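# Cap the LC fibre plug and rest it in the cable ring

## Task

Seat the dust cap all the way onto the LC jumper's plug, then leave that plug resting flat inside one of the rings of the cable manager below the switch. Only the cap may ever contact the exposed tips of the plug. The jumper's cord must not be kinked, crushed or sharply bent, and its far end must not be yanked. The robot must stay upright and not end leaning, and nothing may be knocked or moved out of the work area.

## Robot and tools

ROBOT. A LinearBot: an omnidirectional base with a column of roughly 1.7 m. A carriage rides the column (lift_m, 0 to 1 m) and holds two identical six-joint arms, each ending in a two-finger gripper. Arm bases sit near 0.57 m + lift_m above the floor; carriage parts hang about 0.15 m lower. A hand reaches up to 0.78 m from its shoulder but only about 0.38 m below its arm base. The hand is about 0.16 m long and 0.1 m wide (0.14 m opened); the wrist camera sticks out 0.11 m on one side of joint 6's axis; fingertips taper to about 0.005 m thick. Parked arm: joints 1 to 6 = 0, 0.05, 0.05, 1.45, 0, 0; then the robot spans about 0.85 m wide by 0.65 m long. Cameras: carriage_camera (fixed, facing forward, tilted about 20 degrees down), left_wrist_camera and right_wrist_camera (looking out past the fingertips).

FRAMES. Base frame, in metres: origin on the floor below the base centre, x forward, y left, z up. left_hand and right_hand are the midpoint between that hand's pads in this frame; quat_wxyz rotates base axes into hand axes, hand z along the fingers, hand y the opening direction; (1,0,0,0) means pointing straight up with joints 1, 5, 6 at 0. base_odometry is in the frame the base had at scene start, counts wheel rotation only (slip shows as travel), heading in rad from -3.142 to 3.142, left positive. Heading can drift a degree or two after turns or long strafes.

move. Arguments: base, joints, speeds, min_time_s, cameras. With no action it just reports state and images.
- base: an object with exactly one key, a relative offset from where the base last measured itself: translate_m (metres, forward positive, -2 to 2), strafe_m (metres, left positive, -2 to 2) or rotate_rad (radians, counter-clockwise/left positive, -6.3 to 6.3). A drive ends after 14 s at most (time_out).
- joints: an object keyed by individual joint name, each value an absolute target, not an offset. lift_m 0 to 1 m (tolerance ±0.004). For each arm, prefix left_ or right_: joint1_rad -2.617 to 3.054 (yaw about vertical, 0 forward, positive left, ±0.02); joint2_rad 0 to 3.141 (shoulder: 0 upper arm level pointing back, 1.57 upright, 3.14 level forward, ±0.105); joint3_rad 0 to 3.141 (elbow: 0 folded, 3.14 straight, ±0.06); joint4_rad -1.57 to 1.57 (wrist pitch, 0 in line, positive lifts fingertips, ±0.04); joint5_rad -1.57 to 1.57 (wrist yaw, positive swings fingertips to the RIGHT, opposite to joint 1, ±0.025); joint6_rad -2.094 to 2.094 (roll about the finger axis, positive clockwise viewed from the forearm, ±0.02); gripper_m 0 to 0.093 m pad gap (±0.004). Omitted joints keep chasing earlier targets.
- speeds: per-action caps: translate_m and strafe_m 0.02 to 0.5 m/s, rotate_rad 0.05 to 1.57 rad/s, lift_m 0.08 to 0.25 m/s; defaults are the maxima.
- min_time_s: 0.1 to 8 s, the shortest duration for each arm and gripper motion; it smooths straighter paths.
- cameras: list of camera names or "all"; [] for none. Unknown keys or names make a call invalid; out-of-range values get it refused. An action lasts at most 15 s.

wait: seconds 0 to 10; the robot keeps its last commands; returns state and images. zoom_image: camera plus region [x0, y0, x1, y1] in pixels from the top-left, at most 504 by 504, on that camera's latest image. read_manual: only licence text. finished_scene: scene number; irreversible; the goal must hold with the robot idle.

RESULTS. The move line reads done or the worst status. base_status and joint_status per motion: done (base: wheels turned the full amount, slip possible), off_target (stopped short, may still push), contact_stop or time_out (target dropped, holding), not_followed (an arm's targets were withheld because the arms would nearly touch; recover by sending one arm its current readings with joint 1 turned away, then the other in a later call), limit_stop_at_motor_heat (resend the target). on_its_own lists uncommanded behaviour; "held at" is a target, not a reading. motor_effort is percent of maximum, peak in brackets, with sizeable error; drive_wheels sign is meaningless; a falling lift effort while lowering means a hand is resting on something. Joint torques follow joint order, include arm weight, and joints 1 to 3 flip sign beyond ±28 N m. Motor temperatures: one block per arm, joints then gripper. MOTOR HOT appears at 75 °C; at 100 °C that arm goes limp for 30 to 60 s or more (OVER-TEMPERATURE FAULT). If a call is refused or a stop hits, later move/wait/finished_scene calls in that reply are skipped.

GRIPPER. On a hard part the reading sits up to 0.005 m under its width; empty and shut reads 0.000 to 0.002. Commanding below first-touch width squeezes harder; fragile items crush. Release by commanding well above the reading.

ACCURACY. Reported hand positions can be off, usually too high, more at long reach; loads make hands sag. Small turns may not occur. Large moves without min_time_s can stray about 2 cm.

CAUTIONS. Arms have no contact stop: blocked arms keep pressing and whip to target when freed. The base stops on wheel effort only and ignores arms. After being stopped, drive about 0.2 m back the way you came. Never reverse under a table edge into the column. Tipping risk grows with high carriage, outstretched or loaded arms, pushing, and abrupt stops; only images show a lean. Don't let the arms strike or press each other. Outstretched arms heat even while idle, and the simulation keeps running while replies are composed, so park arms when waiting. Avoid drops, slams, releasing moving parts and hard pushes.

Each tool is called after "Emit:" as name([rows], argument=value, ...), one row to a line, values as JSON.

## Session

Scene 2: look around.

Emit:
move(cameras=["all"])

Scene clock: 0.00 s.
Joint torques (N m): no reading
Motor temperatures (°C): left_arm=[29 33 39 30 29 33 32] | right_arm=[31 38 37 30 31 30 33]
base_odometry: x=+0.000 y=+0.000 heading=+0.000
base_status: not commanded
joint_positions: lift_m=+0.300 left_joint1_rad=+0.003 left_joint2_rad=+0.028 left_joint3_rad=+0.066 left_joint4_rad=+1.405 left_joint5_rad=-0.009 left_joint6_rad=+0.044 left_gripper_m=+0.09396 right_joint1_rad=+0.019 right_joint2_rad=+0.033 right_joint3_rad=+0.043 right_joint4_rad=+1.494 right_joint5_rad=-0.026 right_joint6_rad=-0.017 right_gripper_m=+0.09396
joint_status: not commanded
motor_effort: lift_m=+35 drive_wheels=+3
left_hand: x=+0.2453 y=+0.3086 z=+1.2881 quat_wxyz=(+0.998, -0.003, +0.064, +0.024) (m; base frame)
right_hand: x=+0.2322 y=-0.3021 z=+1.2840 quat_wxyz=(+0.999, -0.014, +0.033, +0.001) (m; base frame)
pictures: carriage_camera, left_wrist_camera, right_wrist_camera
Images, in order (width x height): carriage_camera 896x504, left_wrist_camera 896x504, right_wrist_camera 896x504.

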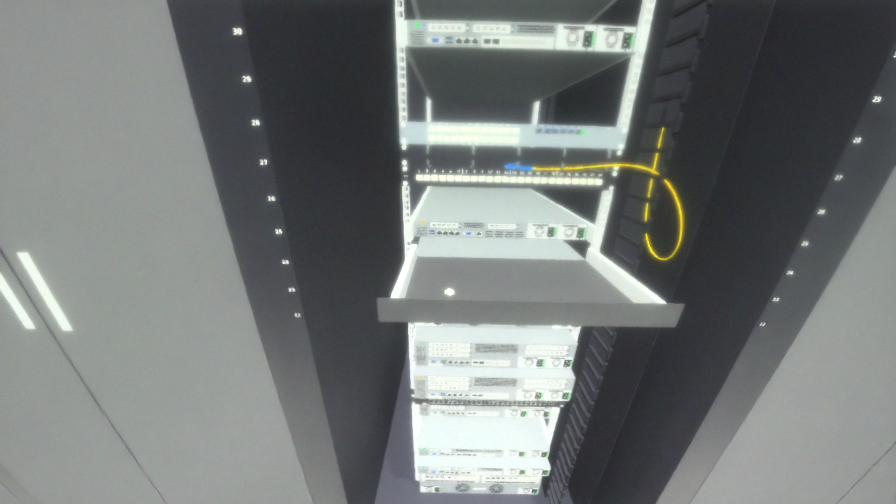

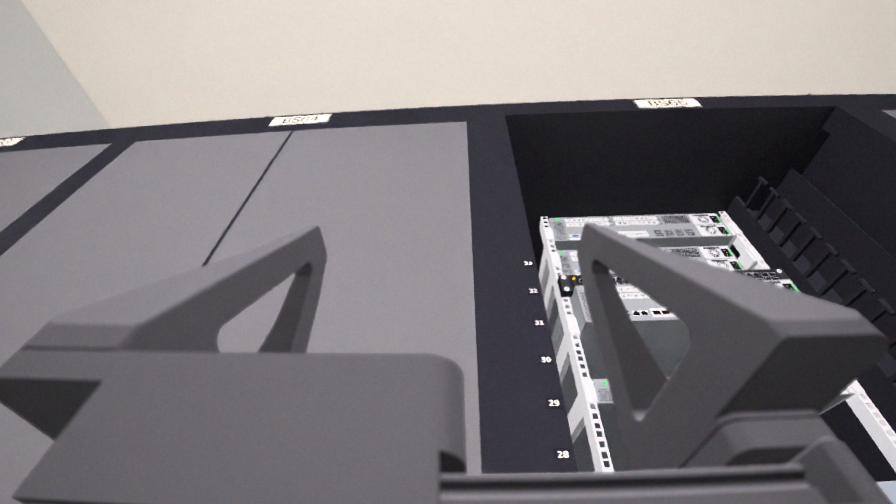

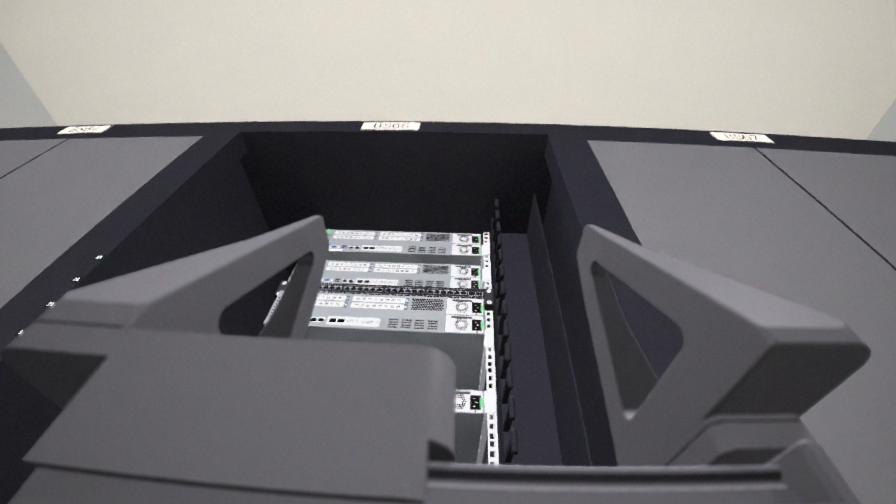

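Emit:
zoom_image(camera="carriage_camera", region=[380, 100, 700, 280])

Emit:
zoom_image(camera="carriage_camera", region=[400, 140, 560, 200])

Emit:
zoom_image(camera="carriage_camera", region=[370, 240, 530, 330])

Scaled by 1.575 from the camera's 896x504 image, which has a finer 1280x720 frame.

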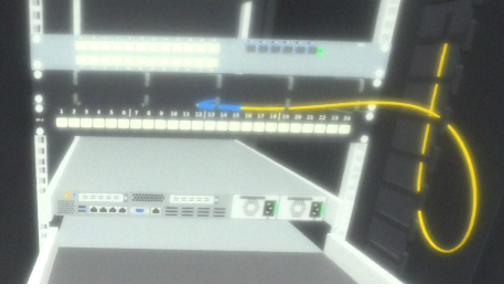

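Scaled by 3.150 from the camera's 896x504 image, which has a finer 1280x720 frame.

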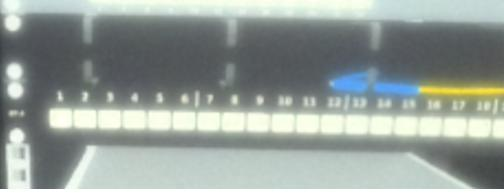

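Scaled by 3.150 from the camera's 896x504 image, which has a finer 1280x720 frame.

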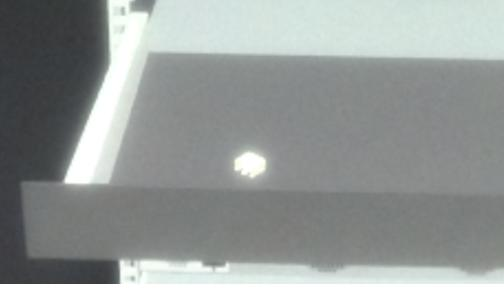

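Emit:
move(base={"strafe_m": -0.19}, joints={"lift_m": 0.52}, speeds={"strafe_m": 0.15}, cameras=["carriage_camera"])

Emit:
zoom_image(camera="carriage_camera", region=[270, 210, 590, 390])

Scene clock: 129.47 s.
Joint torques (N m): left_arm=[0.03 3.67 6.48 -0.31 0.07 0.01] | right_arm=[-0.06 4.08 5.79 -0.38 0.01 -0.11]
Motor temperatures (°C): left_arm=[29 34 43 30 29 33 32] | right_arm=[31 38 39 30 31 30 33]
move: done
base_odometry: x=+0.000 y=-0.190 heading=+0.001
base_status: done
joint_positions: lift_m=+0.520 left_joint1_rad=+0.003 left_joint2_rad=+0.028 left_joint3_rad=+0.066 left_joint4_rad=+1.405 left_joint5_rad=-0.009 left_joint6_rad=+0.044 left_gripper_m=+0.09396 right_joint1_rad=+0.019 right_joint2_rad=+0.033 right_joint3_rad=+0.043 right_joint4_rad=+1.494 right_joint5_rad=-0.026 right_joint6_rad=-0.017 right_gripper_m=+0.09396
joint_status: all done
motor_effort: lift_m=+35(43) drive_wheels=-2(12)
left_hand: x=+0.2453 y=+0.3086 z=+1.5082 quat_wxyz=(+0.998, -0.003, +0.064, +0.024) (m; base frame)
right_hand: x=+0.2322 y=-0.3021 z=+1.5040 quat_wxyz=(+0.999, -0.014, +0.033, +0.001) (m; base frame)
pictures: carriage_camera
Images, in order (width x height): carriage_camera 896x504.

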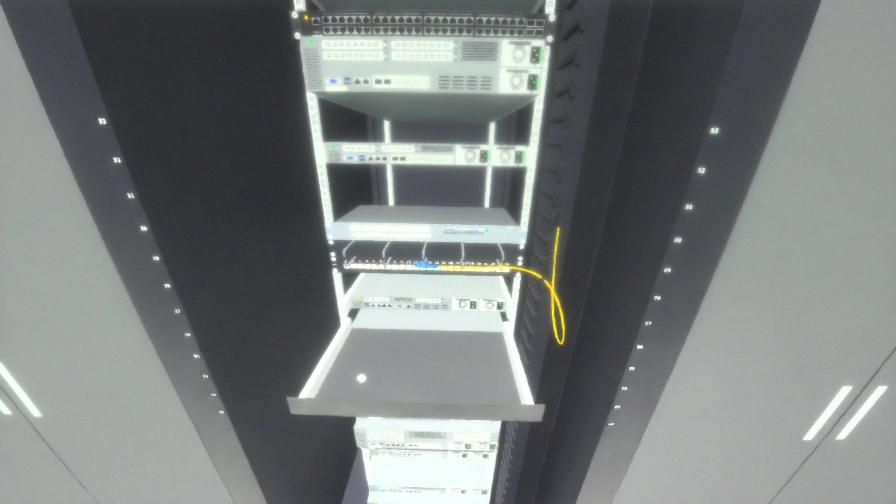

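Scaled by 1.575 from the camera's 896x504 image, which has a finer 1280x720 frame.

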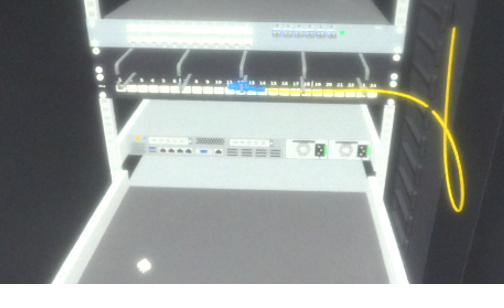

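Emit:
move(joints={"left_joint1_rad": -0.3165, "left_joint2_rad": 1.654, "left_joint3_rad": 1.177, "left_joint4_rad": -0.761, "left_joint5_rad": -0.107, "left_joint6_rad": -0.299}, min_time_s=2.5, cameras=["left_wrist_camera", "carriage_camera"])

Emit:
zoom_image(camera="left_wrist_camera", region=[398, 120, 538, 220])

Scene clock: 156.87 s.
Joint torques (N m): left_arm=[-0.59 -5.74 10.44 0.81 -0.12 -0.1] | right_arm=[-0.06 4.08 5.75 -0.38 0.01 -0.11]
Motor temperatures (°C): left_arm=[29 35 43 30 29 33 32] | right_arm=[31 38 40 30 31 30 33]
move: done
base_odometry: x=+0.000 y=-0.190 heading=+0.001
base_status: not commanded
joint_positions: lift_m=+0.520 left_joint1_rad=-0.308 left_joint2_rad=+1.643 left_joint3_rad=+1.142 left_joint4_rad=-0.748 left_joint5_rad=-0.094 left_joint6_rad=-0.288 left_gripper_m=+0.09396 right_joint1_rad=+0.019 right_joint2_rad=+0.033 right_joint3_rad=+0.043 right_joint4_rad=+1.494 right_joint5_rad=-0.026 right_joint6_rad=-0.017 right_gripper_m=+0.09396
joint_status: all done
motor_effort: lift_m=+35(35) drive_wheels=+3(8)
left_hand: x=+0.5633 y=+0.2130 z=+1.1531 quat_wxyz=(+0.166, +0.003, +0.986, -0.003) (m; base frame)
right_hand: x=+0.2322 y=-0.3021 z=+1.5040 quat_wxyz=(+0.999, -0.014, +0.033, +0.001) (m; base frame)
pictures: carriage_camera, left_wrist_camera
Images, in order (width x height): carriage_camera 896x504, left_wrist_camera 896x504.

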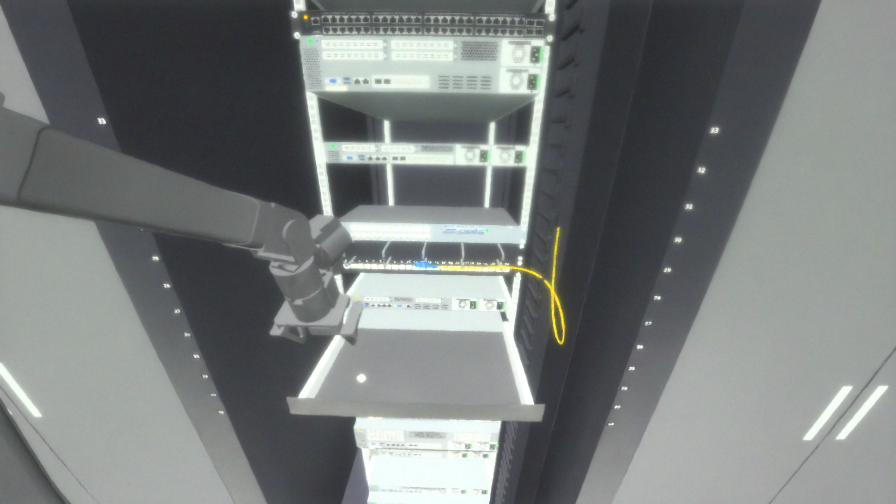

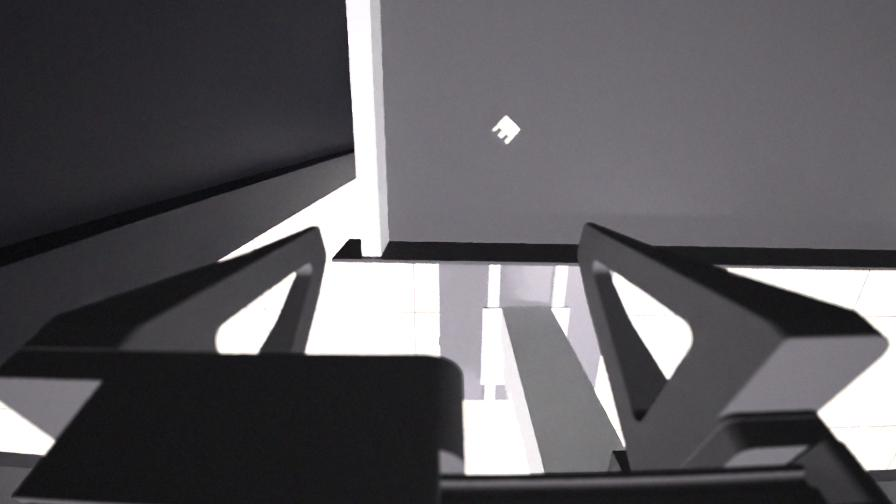

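Scaled by 3.600 from the camera's 896x504 image, which has a finer 1280x720 frame.

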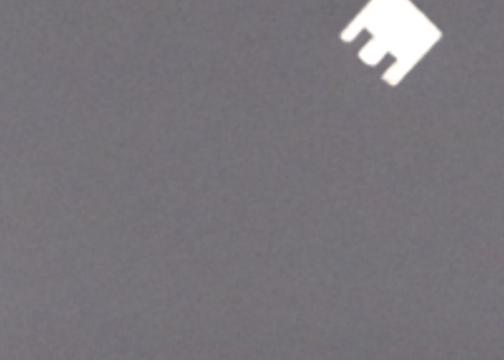

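Emit:
move(joints={"left_joint1_rad": -0.337, "left_joint2_rad": 2.169, "left_joint3_rad": 1.94, "left_joint4_rad": -1.331, "left_joint5_rad": 0.012, "left_joint6_rad": 0.38}, min_time_s=2.0, cameras=["left_wrist_camera"])

Emit:
zoom_image(camera="left_wrist_camera", region=[398, 110, 538, 210])

Scene clock: 236.13 s.
Joint torques (N m): left_arm=[-0.59 -9.07 9.92 0.13 0.19 0.1] | right_arm=[-0.08 4.08 5.76 -0.39 0.02 -0.12]
Motor temperatures (°C): left_arm=[29 37 52 31 29 33 32] | right_arm=[31 38 40 30 31 30 33]
move: done
base_odometry: x=+0.000 y=-0.190 heading=+0.001
base_status: not commanded
joint_positions: lift_m=+0.520 left_joint1_rad=-0.329 left_joint2_rad=+2.153 left_joint3_rad=+1.907 left_joint4_rad=-1.317 left_joint5_rad=-0.001 left_joint6_rad=+0.367 left_gripper_m=+0.09396 right_joint1_rad=+0.019 right_joint2_rad=+0.033 right_joint3_rad=+0.043 right_joint4_rad=+1.494 right_joint5_rad=-0.026 right_joint6_rad=-0.017 right_gripper_m=+0.09396
joint_status: all done
motor_effort: lift_m=+35(35) drive_wheels=+3(7)
left_hand: x=+0.6121 y=+0.1718 z=+1.1605 quat_wxyz=(+0.004, +0.341, +0.940, +0.001) (m; base frame)
right_hand: x=+0.2322 y=-0.3021 z=+1.5040 quat_wxyz=(+0.999, -0.014, +0.033, +0.001) (m; base frame)
pictures: left_wrist_camera
Images, in order (width x height): left_wrist_camera 896x504.

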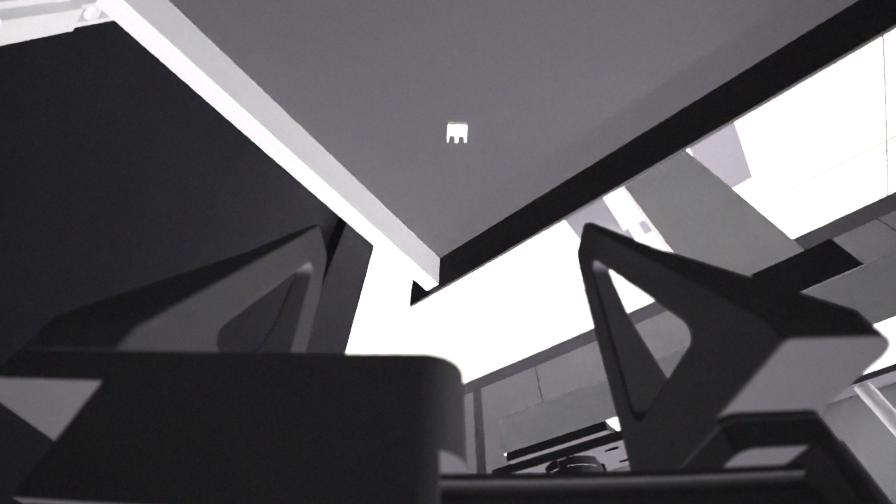

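Scaled by 3.600 from the camera's 896x504 image, which has a finer 1280x720 frame.

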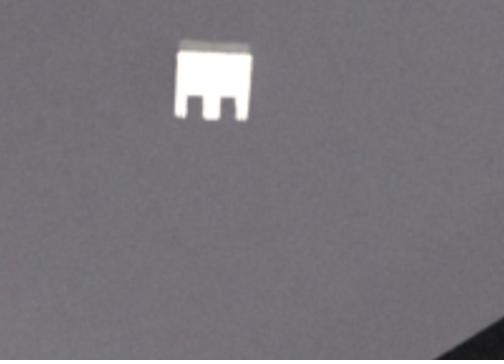

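Emit:
move(joints={"left_joint1_rad": -0.354, "left_joint2_rad": 2.249, "left_joint3_rad": 1.715, "left_joint4_rad": -1.06, "left_joint5_rad": 0.012, "left_joint6_rad": 0.396, "left_gripper_m": 0.05}, min_time_s=2.0, cameras=["left_wrist_camera"])

Emit:
zoom_image(camera="left_wrist_camera", region=[368, 140, 528, 250])

Scene clock: 300.67 s.
Joint torques (N m): left_arm=[-1.2 -4.22 3.33 0.66 0.18 0.11] | right_arm=[-0.08 4.08 5.78 -0.39 0.01 -0.11]
Motor temperatures (°C): left_arm=[29 43 50 30 29 33 32] | right_arm=[31 38 40 30 31 30 33]
move: done
base_odometry: x=+0.000 y=-0.190 heading=+0.001
base_status: not commanded
joint_positions: lift_m=+0.520 left_joint1_rad=-0.339 left_joint2_rad=+2.172 left_joint3_rad=+1.757 left_joint4_rad=-1.083 left_joint5_rad=+0.001 left_joint6_rad=+0.385 left_gripper_m=+0.05013 right_joint1_rad=+0.019 right_joint2_rad=+0.033 right_joint3_rad=+0.043 right_joint4_rad=+1.494 right_joint5_rad=-0.026 right_joint6_rad=-0.017 right_gripper_m=+0.09396
joint_status: all done
motor_effort: lift_m=+35(35) drive_wheels=+4(7)
left_hand: x=+0.6261 y=+0.1621 z=+1.1160 quat_wxyz=(+0.036, +0.354, +0.935, +0.000) (m; base frame)
right_hand: x=+0.2322 y=-0.3021 z=+1.5040 quat_wxyz=(+0.999, -0.014, +0.033, +0.001) (m; base frame)
pictures: left_wrist_camera
Images, in order (width x height): left_wrist_camera 896x504.

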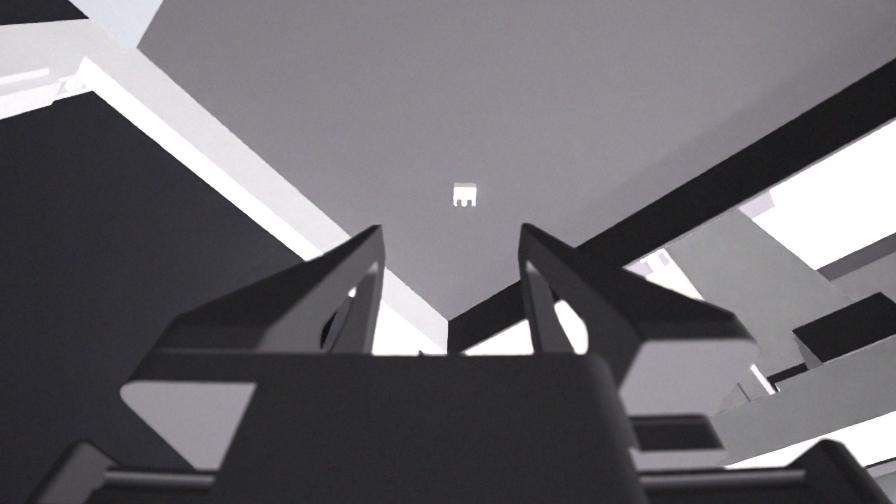

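Scaled by 3.150 from the camera's 896x504 image, which has a finer 1280x720 frame.

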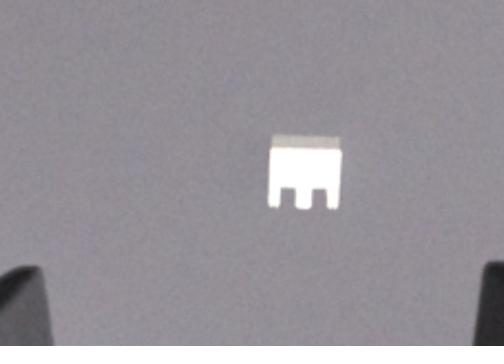

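Emit:
move(joints={"left_joint1_rad": -0.36, "left_joint2_rad": 2.27, "left_joint3_rad": 1.735, "left_joint4_rad": -1.1, "left_joint5_rad": 0.012, "left_joint6_rad": 0.389}, min_time_s=1.5, cameras=["left_wrist_camera"])

Emit:
zoom_image(camera="left_wrist_camera", region=[368, 140, 528, 250])

Scene clock: 337.13 s.
Joint torques (N m): left_arm=[-1.65 -2.55 5.15 0.24 0.18 0.04] | right_arm=[-0.09 4.07 5.76 -0.39 0.02 -0.11]
Motor temperatures (°C): left_arm=[29 40 47 31 29 33 32] | right_arm=[31 37 40 30 31 30 33]
move: off_target
base_odometry: x=+0.000 y=-0.190 heading=+0.001
base_status: not commanded
joint_positions: lift_m=+0.520 left_joint1_rad=-0.339 left_joint2_rad=+2.172 left_joint3_rad=+1.757 left_joint4_rad=-1.083 left_joint5_rad=+0.001 left_joint6_rad=+0.386 left_gripper_m=+0.05013 right_joint1_rad=+0.019 right_joint2_rad=+0.033 right_joint3_rad=+0.043 right_joint4_rad=+1.494 right_joint5_rad=-0.026 right_joint6_rad=-0.017 right_gripper_m=+0.09396
joint_status: left_joint1_rad off_target (ended at -0.339, target -0.360); the others done
motor_effort: lift_m=+35(35) drive_wheels=+9(9)
left_hand: x=+0.6259 y=+0.1621 z=+1.1159 quat_wxyz=(+0.036, +0.354, +0.935, +0.000) (m; base frame)
right_hand: x=+0.2322 y=-0.3021 z=+1.5040 quat_wxyz=(+0.999, -0.014, +0.033, +0.001) (m; base frame)
pictures: left_wrist_camera
Images, in order (width x height): left_wrist_camera 896x504.

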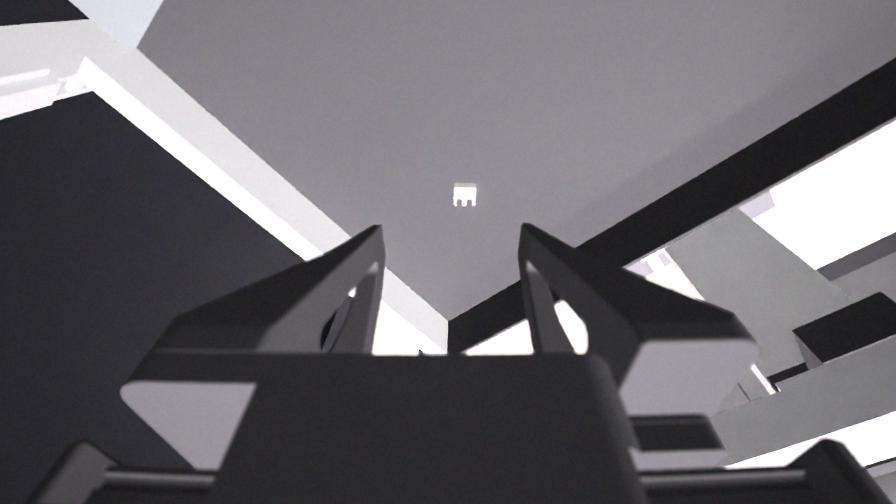

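Scaled by 3.150 from the camera's 896x504 image, which has a finer 1280x720 frame.

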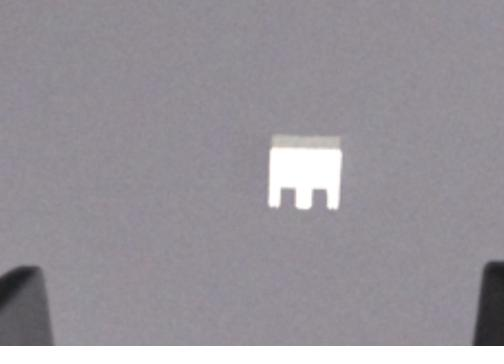

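Emit:
move(joints={"left_joint1_rad": -0.305, "left_joint2_rad": 1.88, "left_joint3_rad": 1.51, "left_joint4_rad": -1.2, "left_joint5_rad": 0.012, "left_joint6_rad": 0.43}, min_time_s=2.0, cameras=["left_wrist_camera", "carriage_camera"])

Emit:
zoom_image(camera="carriage_camera", region=[320, 220, 540, 320])

Scene clock: 355.00 s.
Joint torques (N m): left_arm=[0.75 -11.51 5.63 0.09 0.18 0.13] | right_arm=[-0.05 4.08 5.78 -0.39 0.01 -0.11]
Motor temperatures (°C): left_arm=[29 39 47 31 29 33 32] | right_arm=[31 37 40 30 31 30 33]
move: done
base_odometry: x=+0.000 y=-0.190 heading=+0.001
base_status: not commanded
joint_positions: lift_m=+0.520 left_joint1_rad=-0.313 left_joint2_rad=+1.916 left_joint3_rad=+1.525 left_joint4_rad=-1.187 left_joint5_rad=+0.001 left_joint6_rad=+0.419 left_gripper_m=+0.05013 right_joint1_rad=+0.019 right_joint2_rad=+0.033 right_joint3_rad=+0.043 right_joint4_rad=+1.494 right_joint5_rad=-0.026 right_joint6_rad=-0.017 right_gripper_m=+0.09396
joint_status: all done
motor_effort: lift_m=+34(35) drive_wheels=+3(9)
left_hand: x=+0.5546 y=+0.1968 z=+1.1520 quat_wxyz=(-0.004, +0.358, +0.934, -0.001) (m; base frame)
right_hand: x=+0.2322 y=-0.3021 z=+1.5040 quat_wxyz=(+0.999, -0.014, +0.033, +0.001) (m; base frame)
pictures: carriage_camera, left_wrist_camera
Images, in order (width x height): carriage_camera 896x504, left_wrist_camera 896x504.

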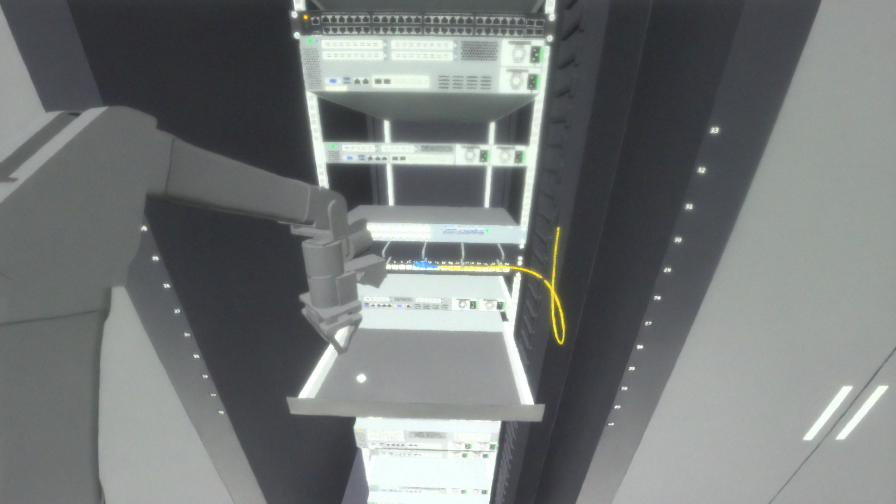

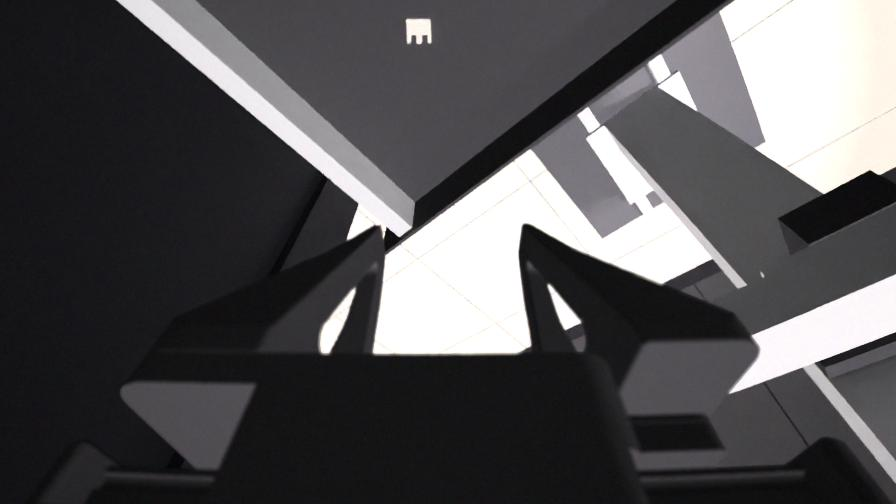

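Scaled by 2.291 from the camera's 896x504 image, which has a finer 1280x720 frame.

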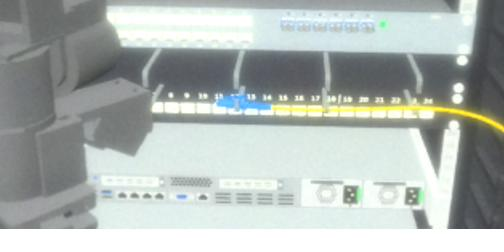

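Emit:
move(joints={"left_joint1_rad": -0.242, "left_joint2_rad": 1.98, "left_joint3_rad": 1.127, "left_joint4_rad": -0.5625, "left_joint5_rad": 0.108, "left_joint6_rad": 0.481, "left_gripper_m": 0.032}, min_time_s=2.5, cameras=["left_wrist_camera"])

Emit:
zoom_image(camera="left_wrist_camera", region=[368, 110, 528, 250])

Scene clock: 439.50 s.
Joint torques (N m): left_arm=[0.73 -7.3 5.15 0.77 0.26 0.11] | right_arm=[-0.09 4.07 5.75 -0.38 0.01 -0.11]
Motor temperatures (°C): left_arm=[29 55 45 30 29 33 32] | right_arm=[31 37 41 30 31 30 33]
move: done
base_odometry: x=+0.000 y=-0.190 heading=+0.001
base_status: not commanded
joint_positions: lift_m=+0.520 left_joint1_rad=-0.250 left_joint2_rad=+1.967 left_joint3_rad=+1.141 left_joint4_rad=-0.578 left_joint5_rad=+0.095 left_joint6_rad=+0.470 left_gripper_m=+0.03213 right_joint1_rad=+0.019 right_joint2_rad=+0.033 right_joint3_rad=+0.043 right_joint4_rad=+1.494 right_joint5_rad=-0.026 right_joint6_rad=-0.017 right_gripper_m=+0.09396
joint_status: all done
motor_effort: lift_m=+35(35) drive_wheels=+2(8)
left_hand: x=+0.5723 y=+0.1988 z=+1.0500 quat_wxyz=(+0.088, +0.354, +0.930, -0.038) (m; base frame)
right_hand: x=+0.2322 y=-0.3021 z=+1.5040 quat_wxyz=(+0.999, -0.014, +0.033, +0.001) (m; base frame)
pictures: left_wrist_camera
Images, in order (width x height): left_wrist_camera 896x504.

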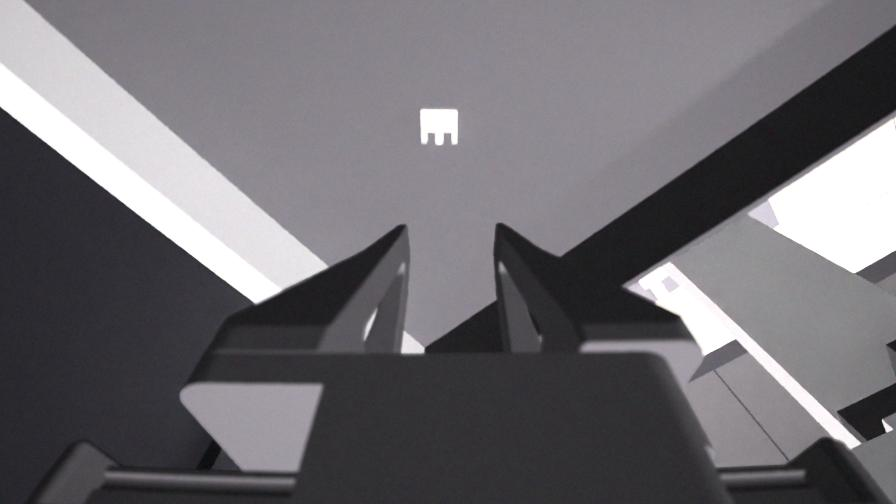

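Scaled by 3.150 from the camera's 896x504 image, which has a finer 1280x720 frame.

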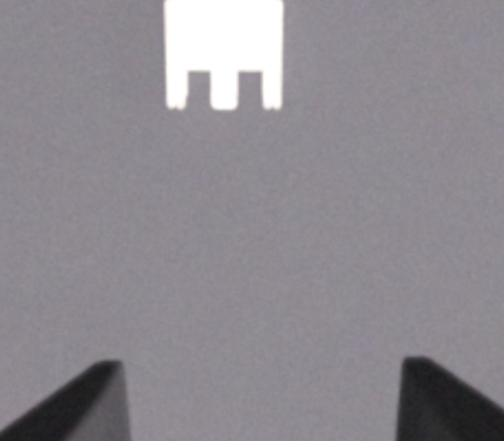

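Emit:
move(joints={"lift_m": 0.508}, speeds={"lift_m": 0.08}, cameras=[])

Emit:
move(joints={"lift_m": 0.504}, speeds={"lift_m": 0.08}, cameras=[])

Emit:
move(joints={"lift_m": 0.501}, speeds={"lift_m": 0.08}, cameras=["left_wrist_camera"])

Scene clock: 482.47 s.
Joint torques (N m): left_arm=[0.75 -7.94 5.07 0.72 0.24 0.11] | right_arm=[-0.06 4.04 5.76 -0.39 0.01 -0.11]
Motor temperatures (°C): left_arm=[29 49 46 31 29 33 32] | right_arm=[31 37 41 30 31 30 33]
move: done
base_odometry: x=+0.000 y=-0.190 heading=+0.001
base_status: not commanded
joint_positions: lift_m=+0.508 left_joint1_rad=-0.250 left_joint2_rad=+1.974 left_joint3_rad=+1.141 left_joint4_rad=-0.572 left_joint5_rad=+0.097 left_joint6_rad=+0.471 left_gripper_m=+0.03213 right_joint1_rad=+0.019 right_joint2_rad=+0.033 right_joint3_rad=+0.043 right_joint4_rad=+1.494 right_joint5_rad=-0.026 right_joint6_rad=-0.017 right_gripper_m=+0.09396
joint_status: all done
motor_effort: lift_m=+35(36) drive_wheels=+4(7)
left_hand: x=+0.5726 y=+0.1984 z=+1.0357 quat_wxyz=(+0.087, +0.355, +0.930, -0.039) (m; base frame)
right_hand: x=+0.2322 y=-0.3021 z=+1.4920 quat_wxyz=(+0.999, -0.014, +0.033, +0.001) (m; base frame)
pictures: none
No camera images: "cameras" was empty.

Scene clock: 482.90 s.
Joint torques (N m): left_arm=[0.75 -8.1 5.44 0.67 0.24 0.11] | right_arm=[-0.08 4.07 5.74 -0.37 0.02 -0.12]
Motor temperatures (°C): left_arm=[29 49 46 31 29 33 32] | right_arm=[31 37 41 30 31 30 33]
move: done
base_odometry: x=+0.000 y=-0.190 heading=+0.001
base_status: not commanded
joint_positions: lift_m=+0.504 left_joint1_rad=-0.250 left_joint2_rad=+1.976 left_joint3_rad=+1.136 left_joint4_rad=-0.569 left_joint5_rad=+0.097 left_joint6_rad=+0.471 left_gripper_m=+0.03213 right_joint1_rad=+0.019 right_joint2_rad=+0.033 right_joint3_rad=+0.043 right_joint4_rad=+1.494 right_joint5_rad=-0.026 right_joint6_rad=-0.017 right_gripper_m=+0.09396
joint_status: all done
motor_effort: lift_m=+34(35) drive_wheels=+5(7)
left_hand: x=+0.5714 y=+0.1987 z=+1.0301 quat_wxyz=(+0.086, +0.355, +0.930, -0.039) (m; base frame)
right_hand: x=+0.2321 y=-0.3021 z=+1.4880 quat_wxyz=(+0.999, -0.014, +0.033, +0.001) (m; base frame)
pictures: none
No camera images: "cameras" was empty.

Scene clock: 483.30 s.
Joint torques (N m): left_arm=[0.72 -8.16 5.61 0.65 0.24 0.11] | right_arm=[-0.08 4.07 5.72 -0.38 0.02 -0.11]
Motor temperatures (°C): left_arm=[29 49 46 31 29 33 32] | right_arm=[31 37 41 30 31 30 33]
move: done
base_odometry: x=+0.000 y=-0.190 heading=+0.001
base_status: not commanded
joint_positions: lift_m=+0.501 left_joint1_rad=-0.250 left_joint2_rad=+1.977 left_joint3_rad=+1.134 left_joint4_rad=-0.568 left_joint5_rad=+0.097 left_joint6_rad=+0.471 left_gripper_m=+0.03213 right_joint1_rad=+0.019 right_joint2_rad=+0.033 right_joint3_rad=+0.043 right_joint4_rad=+1.494 right_joint5_rad=-0.026 right_joint6_rad=-0.017 right_gripper_m=+0.09396
joint_status: all done
motor_effort: lift_m=+34(34) drive_wheels=+5(7)
left_hand: x=+0.5708 y=+0.1987 z=+1.0263 quat_wxyz=(+0.085, +0.355, +0.930, -0.039) (m; base frame)
right_hand: x=+0.2321 y=-0.3021 z=+1.4851 quat_wxyz=(+0.999, -0.014, +0.033, +0.001) (m; base frame)
pictures: left_wrist_camera
Images, in order (width x height): left_wrist_camera 896x504.

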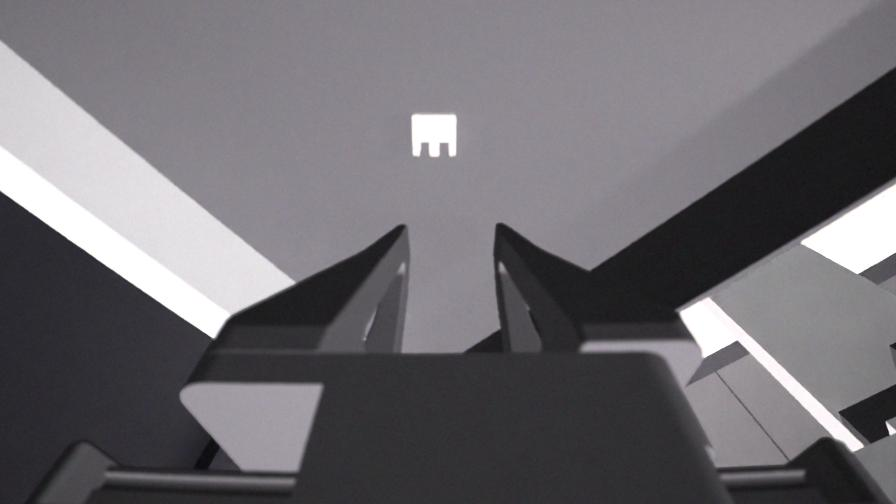

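Emit:
zoom_image(camera="left_wrist_camera", region=[398, 100, 508, 240])

Scaled by 3.600 from the camera's 896x504 image, which has a finer 1280x720 frame.

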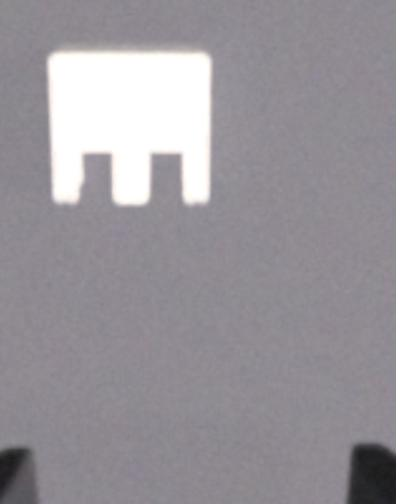

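Emit:
move(joints={"lift_m": 0.497}, speeds={"lift_m": 0.08}, cameras=[])

Emit:
move(joints={"lift_m": 0.494}, speeds={"lift_m": 0.08}, cameras=["left_wrist_camera"])

Emit:
zoom_image(camera="left_wrist_camera", region=[398, 100, 508, 240])

Scene clock: 512.97 s.
Joint torques (N m): left_arm=[0.73 -8.25 5.68 0.63 0.24 0.11] | right_arm=[-0.06 4.08 5.75 -0.38 0.01 -0.11]
Motor temperatures (°C): left_arm=[29 48 46 31 29 33 32] | right_arm=[31 37 41 30 31 30 33]
move: done
base_odometry: x=+0.000 y=-0.190 heading=+0.001
base_status: not commanded
joint_positions: lift_m=+0.497 left_joint1_rad=-0.250 left_joint2_rad=+1.978 left_joint3_rad=+1.134 left_joint4_rad=-0.565 left_joint5_rad=+0.098 left_joint6_rad=+0.471 left_gripper_m=+0.03213 right_joint1_rad=+0.019 right_joint2_rad=+0.033 right_joint3_rad=+0.043 right_joint4_rad=+1.494 right_joint5_rad=-0.026 right_joint6_rad=-0.017 right_gripper_m=+0.09396
joint_status: all done
motor_effort: lift_m=+34(36) drive_wheels=+4(6)
left_hand: x=+0.5710 y=+0.1986 z=+1.0218 quat_wxyz=(+0.085, +0.355, +0.930, -0.040) (m; base frame)
right_hand: x=+0.2321 y=-0.3021 z=+1.4810 quat_wxyz=(+0.999, -0.014, +0.033, +0.001) (m; base frame)
pictures: none
No camera images: "cameras" was empty.

Scene clock: 513.37 s.
Joint torques (N m): left_arm=[0.72 -7.9 5.71 0.66 0.23 0.1] | right_arm=[-0.06 4.07 5.75 -0.39 0.01 -0.11]
Motor temperatures (°C): left_arm=[29 48 46 31 29 33 32] | right_arm=[31 37 41 30 31 30 33]
move: done
base_odometry: x=+0.000 y=-0.190 heading=+0.001
base_status: not commanded
joint_positions: lift_m=+0.494 left_joint1_rad=-0.250 left_joint2_rad=+1.974 left_joint3_rad=+1.134 left_joint4_rad=-0.567 left_joint5_rad=+0.098 left_joint6_rad=+0.471 left_gripper_m=+0.03212 right_joint1_rad=+0.019 right_joint2_rad=+0.033 right_joint3_rad=+0.043 right_joint4_rad=+1.494 right_joint5_rad=-0.026 right_joint6_rad=-0.017 right_gripper_m=+0.09396
joint_status: all done
motor_effort: lift_m=+32(33) drive_wheels=+3(7)
left_hand: x=+0.5711 y=+0.1985 z=+1.0205 quat_wxyz=(+0.086, +0.355, +0.930, -0.040) (m; base frame)
right_hand: x=+0.2321 y=-0.3021 z=+1.4782 quat_wxyz=(+0.999, -0.014, +0.033, +0.001) (m; base frame)
pictures: left_wrist_camera
Images, in order (width x height): left_wrist_camera 896x504.

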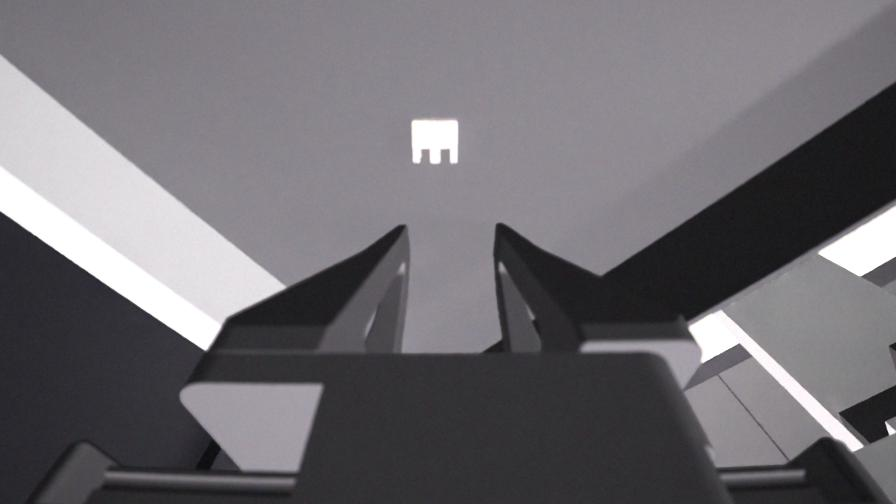

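Scaled by 3.600 from the camera's 896x504 image, which has a finer 1280x720 frame.

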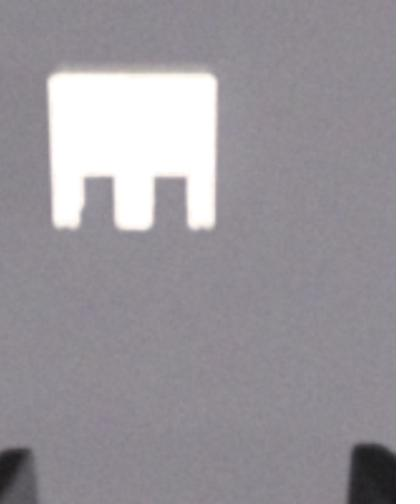

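Emit:
move(joints={"lift_m": 0.499}, speeds={"lift_m": 0.08}, cameras=[])

Emit:
move(joints={"left_joint1_rad": -0.2855, "left_joint2_rad": 2.063, "left_joint3_rad": 1.30, "left_joint4_rad": -0.6225, "left_joint5_rad": 0.073, "left_joint6_rad": 0.432}, min_time_s=2.0, cameras=["left_wrist_camera"])

Emit:
zoom_image(camera="left_wrist_camera", region=[398, 130, 508, 270])

Scene clock: 543.53 s.
Joint torques (N m): left_arm=[0.75 -8.09 5.68 0.64 0.22 0.11] | right_arm=[-0.08 4.08 5.76 -0.39 0.01 -0.11]
Motor temperatures (°C): left_arm=[29 47 45 31 29 33 32] | right_arm=[31 37 41 30 31 30 33]
move: done
base_odometry: x=+0.000 y=-0.190 heading=+0.001
base_status: not commanded
joint_positions: lift_m=+0.499 left_joint1_rad=-0.250 left_joint2_rad=+1.976 left_joint3_rad=+1.134 left_joint4_rad=-0.566 left_joint5_rad=+0.098 left_joint6_rad=+0.471 left_gripper_m=+0.03212 right_joint1_rad=+0.019 right_joint2_rad=+0.033 right_joint3_rad=+0.043 right_joint4_rad=+1.494 right_joint5_rad=-0.026 right_joint6_rad=-0.017 right_gripper_m=+0.09396
joint_status: all done
motor_effort: lift_m=+36(42) drive_wheels=+2(7)
left_hand: x=+0.5711 y=+0.1985 z=+1.0245 quat_wxyz=(+0.086, +0.355, +0.930, -0.040) (m; base frame)
right_hand: x=+0.2321 y=-0.3021 z=+1.4829 quat_wxyz=(+0.999, -0.014, +0.033, +0.001) (m; base frame)
pictures: none
No camera images: "cameras" was empty.

Scene clock: 545.83 s.
Joint torques (N m): left_arm=[-0.62 -7.98 9.32 0.51 0.02 -0.09] | right_arm=[-0.08 4.05 5.75 -0.38 0.02 -0.11]
Motor temperatures (°C): left_arm=[29 47 46 31 29 33 32] | right_arm=[31 37 41 30 31 30 33]
move: done
base_odometry: x=+0.000 y=-0.190 heading=+0.001
base_status: not commanded
joint_positions: lift_m=+0.499 left_joint1_rad=-0.277 left_joint2_rad=+2.048 left_joint3_rad=+1.268 left_joint4_rad=-0.610 left_joint5_rad=+0.086 left_joint6_rad=+0.443 left_gripper_m=+0.03212 right_joint1_rad=+0.019 right_joint2_rad=+0.033 right_joint3_rad=+0.043 right_joint4_rad=+1.494 right_joint5_rad=-0.026 right_joint6_rad=-0.017 right_gripper_m=+0.09396
joint_status: all done
motor_effort: lift_m=+36(36) drive_wheels=+2(8)
left_hand: x=+0.5976 y=+0.1828 z=+1.0300 quat_wxyz=(+0.093, +0.354, +0.930, -0.035) (m; base frame)
right_hand: x=+0.2321 y=-0.3021 z=+1.4829 quat_wxyz=(+0.999, -0.014, +0.033, +0.001) (m; base frame)
pictures: left_wrist_camera
Images, in order (width x height): left_wrist_camera 896x504.

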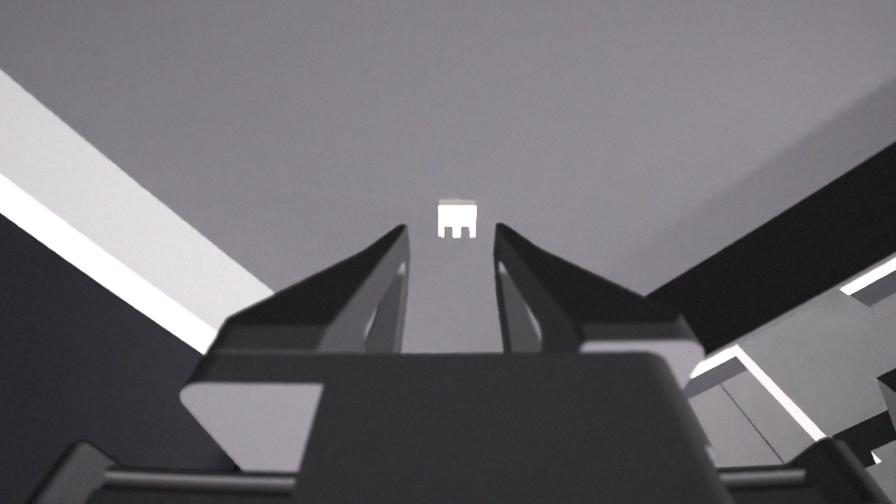

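Scaled by 3.600 from the camera's 896x504 image, which has a finer 1280x720 frame.

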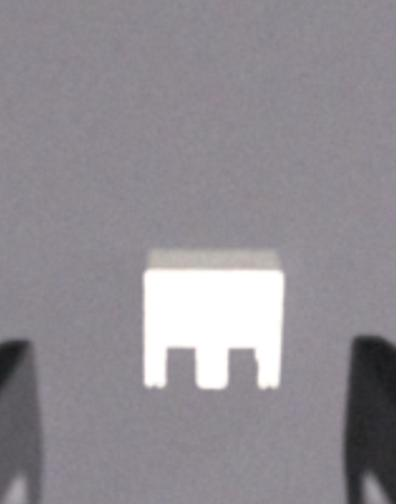

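Emit:
move(cameras=["left_wrist_camera"])

Emit:
zoom_image(camera="left_wrist_camera", region=[398, 130, 508, 270])

Scene clock: 588.43 s.
Joint torques (N m): left_arm=[-0.62 -7.98 9.28 0.52 0.02 -0.09] | right_arm=[-0.08 4.07 5.76 -0.38 0.01 -0.11]
Motor temperatures (°C): left_arm=[29 46 50 31 29 33 32] | right_arm=[31 37 41 30 31 30 33]
base_odometry: x=+0.000 y=-0.190 heading=+0.001
base_status: not commanded
joint_positions: lift_m=+0.499 left_joint1_rad=-0.277 left_joint2_rad=+2.048 left_joint3_rad=+1.268 left_joint4_rad=-0.612 left_joint5_rad=+0.085 left_joint6_rad=+0.443 left_gripper_m=+0.03212 right_joint1_rad=+0.019 right_joint2_rad=+0.033 right_joint3_rad=+0.043 right_joint4_rad=+1.494 right_joint5_rad=-0.026 right_joint6_rad=-0.017 right_gripper_m=+0.09396
joint_status: all done
motor_effort: lift_m=+36(36) drive_wheels=+5(8)
left_hand: x=+0.5973 y=+0.1830 z=+1.0300 quat_wxyz=(+0.093, +0.354, +0.930, -0.035) (m; base frame)
right_hand: x=+0.2321 y=-0.3021 z=+1.4829 quat_wxyz=(+0.999, -0.014, +0.033, +0.001) (m; base frame)
pictures: left_wrist_camera
Images, in order (width x height): left_wrist_camera 896x504.

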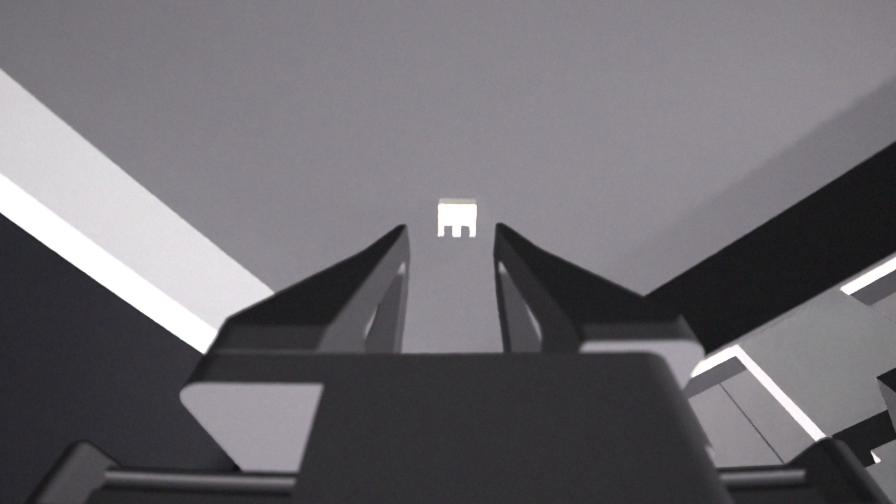

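Scaled by 3.600 from the camera's 896x504 image, which has a finer 1280x720 frame.

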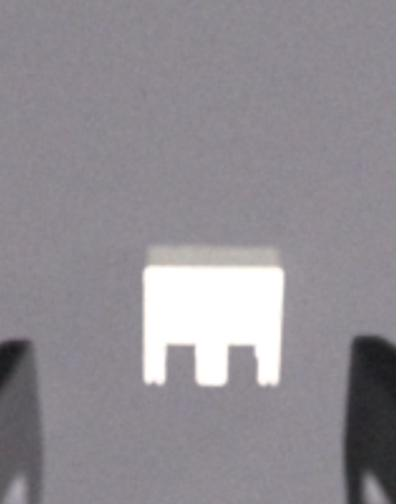

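Emit:
move(joints={"left_joint1_rad": -0.299, "left_joint2_rad": 2.0817, "left_joint3_rad": 1.330, "left_joint4_rad": -0.6325, "left_joint5_rad": 0.071, "left_joint6_rad": 0.419}, min_time_s=1.5, cameras=["left_wrist_camera"])

Emit:
zoom_image(camera="left_wrist_camera", region=[398, 130, 508, 270])

Scene clock: 621.60 s.
Joint torques (N m): left_arm=[-0.62 -8.14 9.33 0.52 0.01 -0.09] | right_arm=[-0.08 4.08 5.79 -0.38 0.01 -0.11]
Motor temperatures (°C): left_arm=[29 46 52 31 29 33 32] | right_arm=[31 37 41 30 31 30 33]
move: done
base_odometry: x=+0.000 y=-0.190 heading=+0.001
base_status: not commanded
joint_positions: lift_m=+0.499 left_joint1_rad=-0.291 left_joint2_rad=+2.067 left_joint3_rad=+1.298 left_joint4_rad=-0.620 left_joint5_rad=+0.084 left_joint6_rad=+0.430 left_gripper_m=+0.03212 right_joint1_rad=+0.019 right_joint2_rad=+0.033 right_joint3_rad=+0.043 right_joint4_rad=+1.494 right_joint5_rad=-0.026 right_joint6_rad=-0.017 right_gripper_m=+0.09396
joint_status: all done
motor_effort: lift_m=+36(36) drive_wheels=+4(7)
left_hand: x=+0.6019 y=+0.1764 z=+1.0302 quat_wxyz=(+0.093, +0.354, +0.930, -0.035) (m; base frame)
right_hand: x=+0.2321 y=-0.3021 z=+1.4829 quat_wxyz=(+0.999, -0.014, +0.033, +0.001) (m; base frame)
pictures: left_wrist_camera
Images, in order (width x height): left_wrist_camera 896x504.

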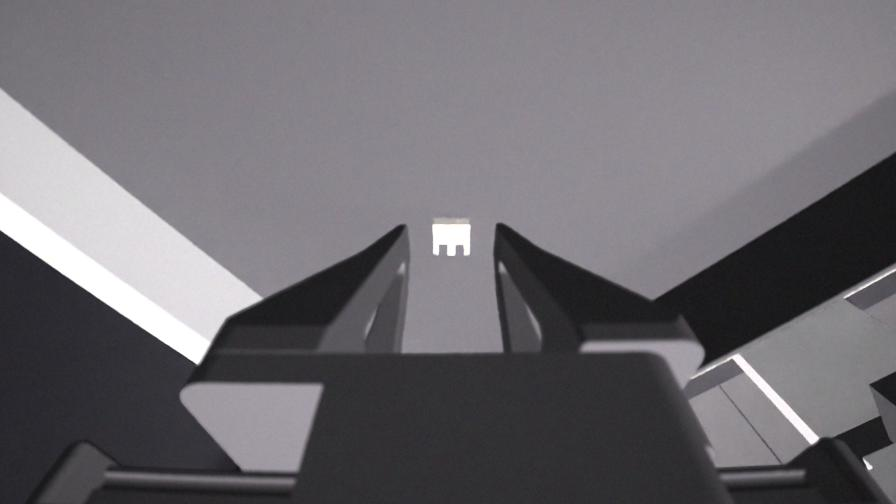

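Scaled by 3.600 from the camera's 896x504 image, which has a finer 1280x720 frame.

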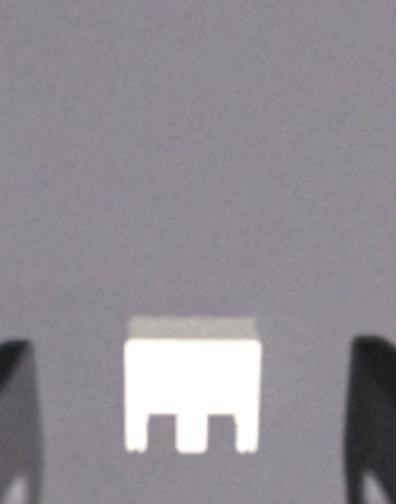

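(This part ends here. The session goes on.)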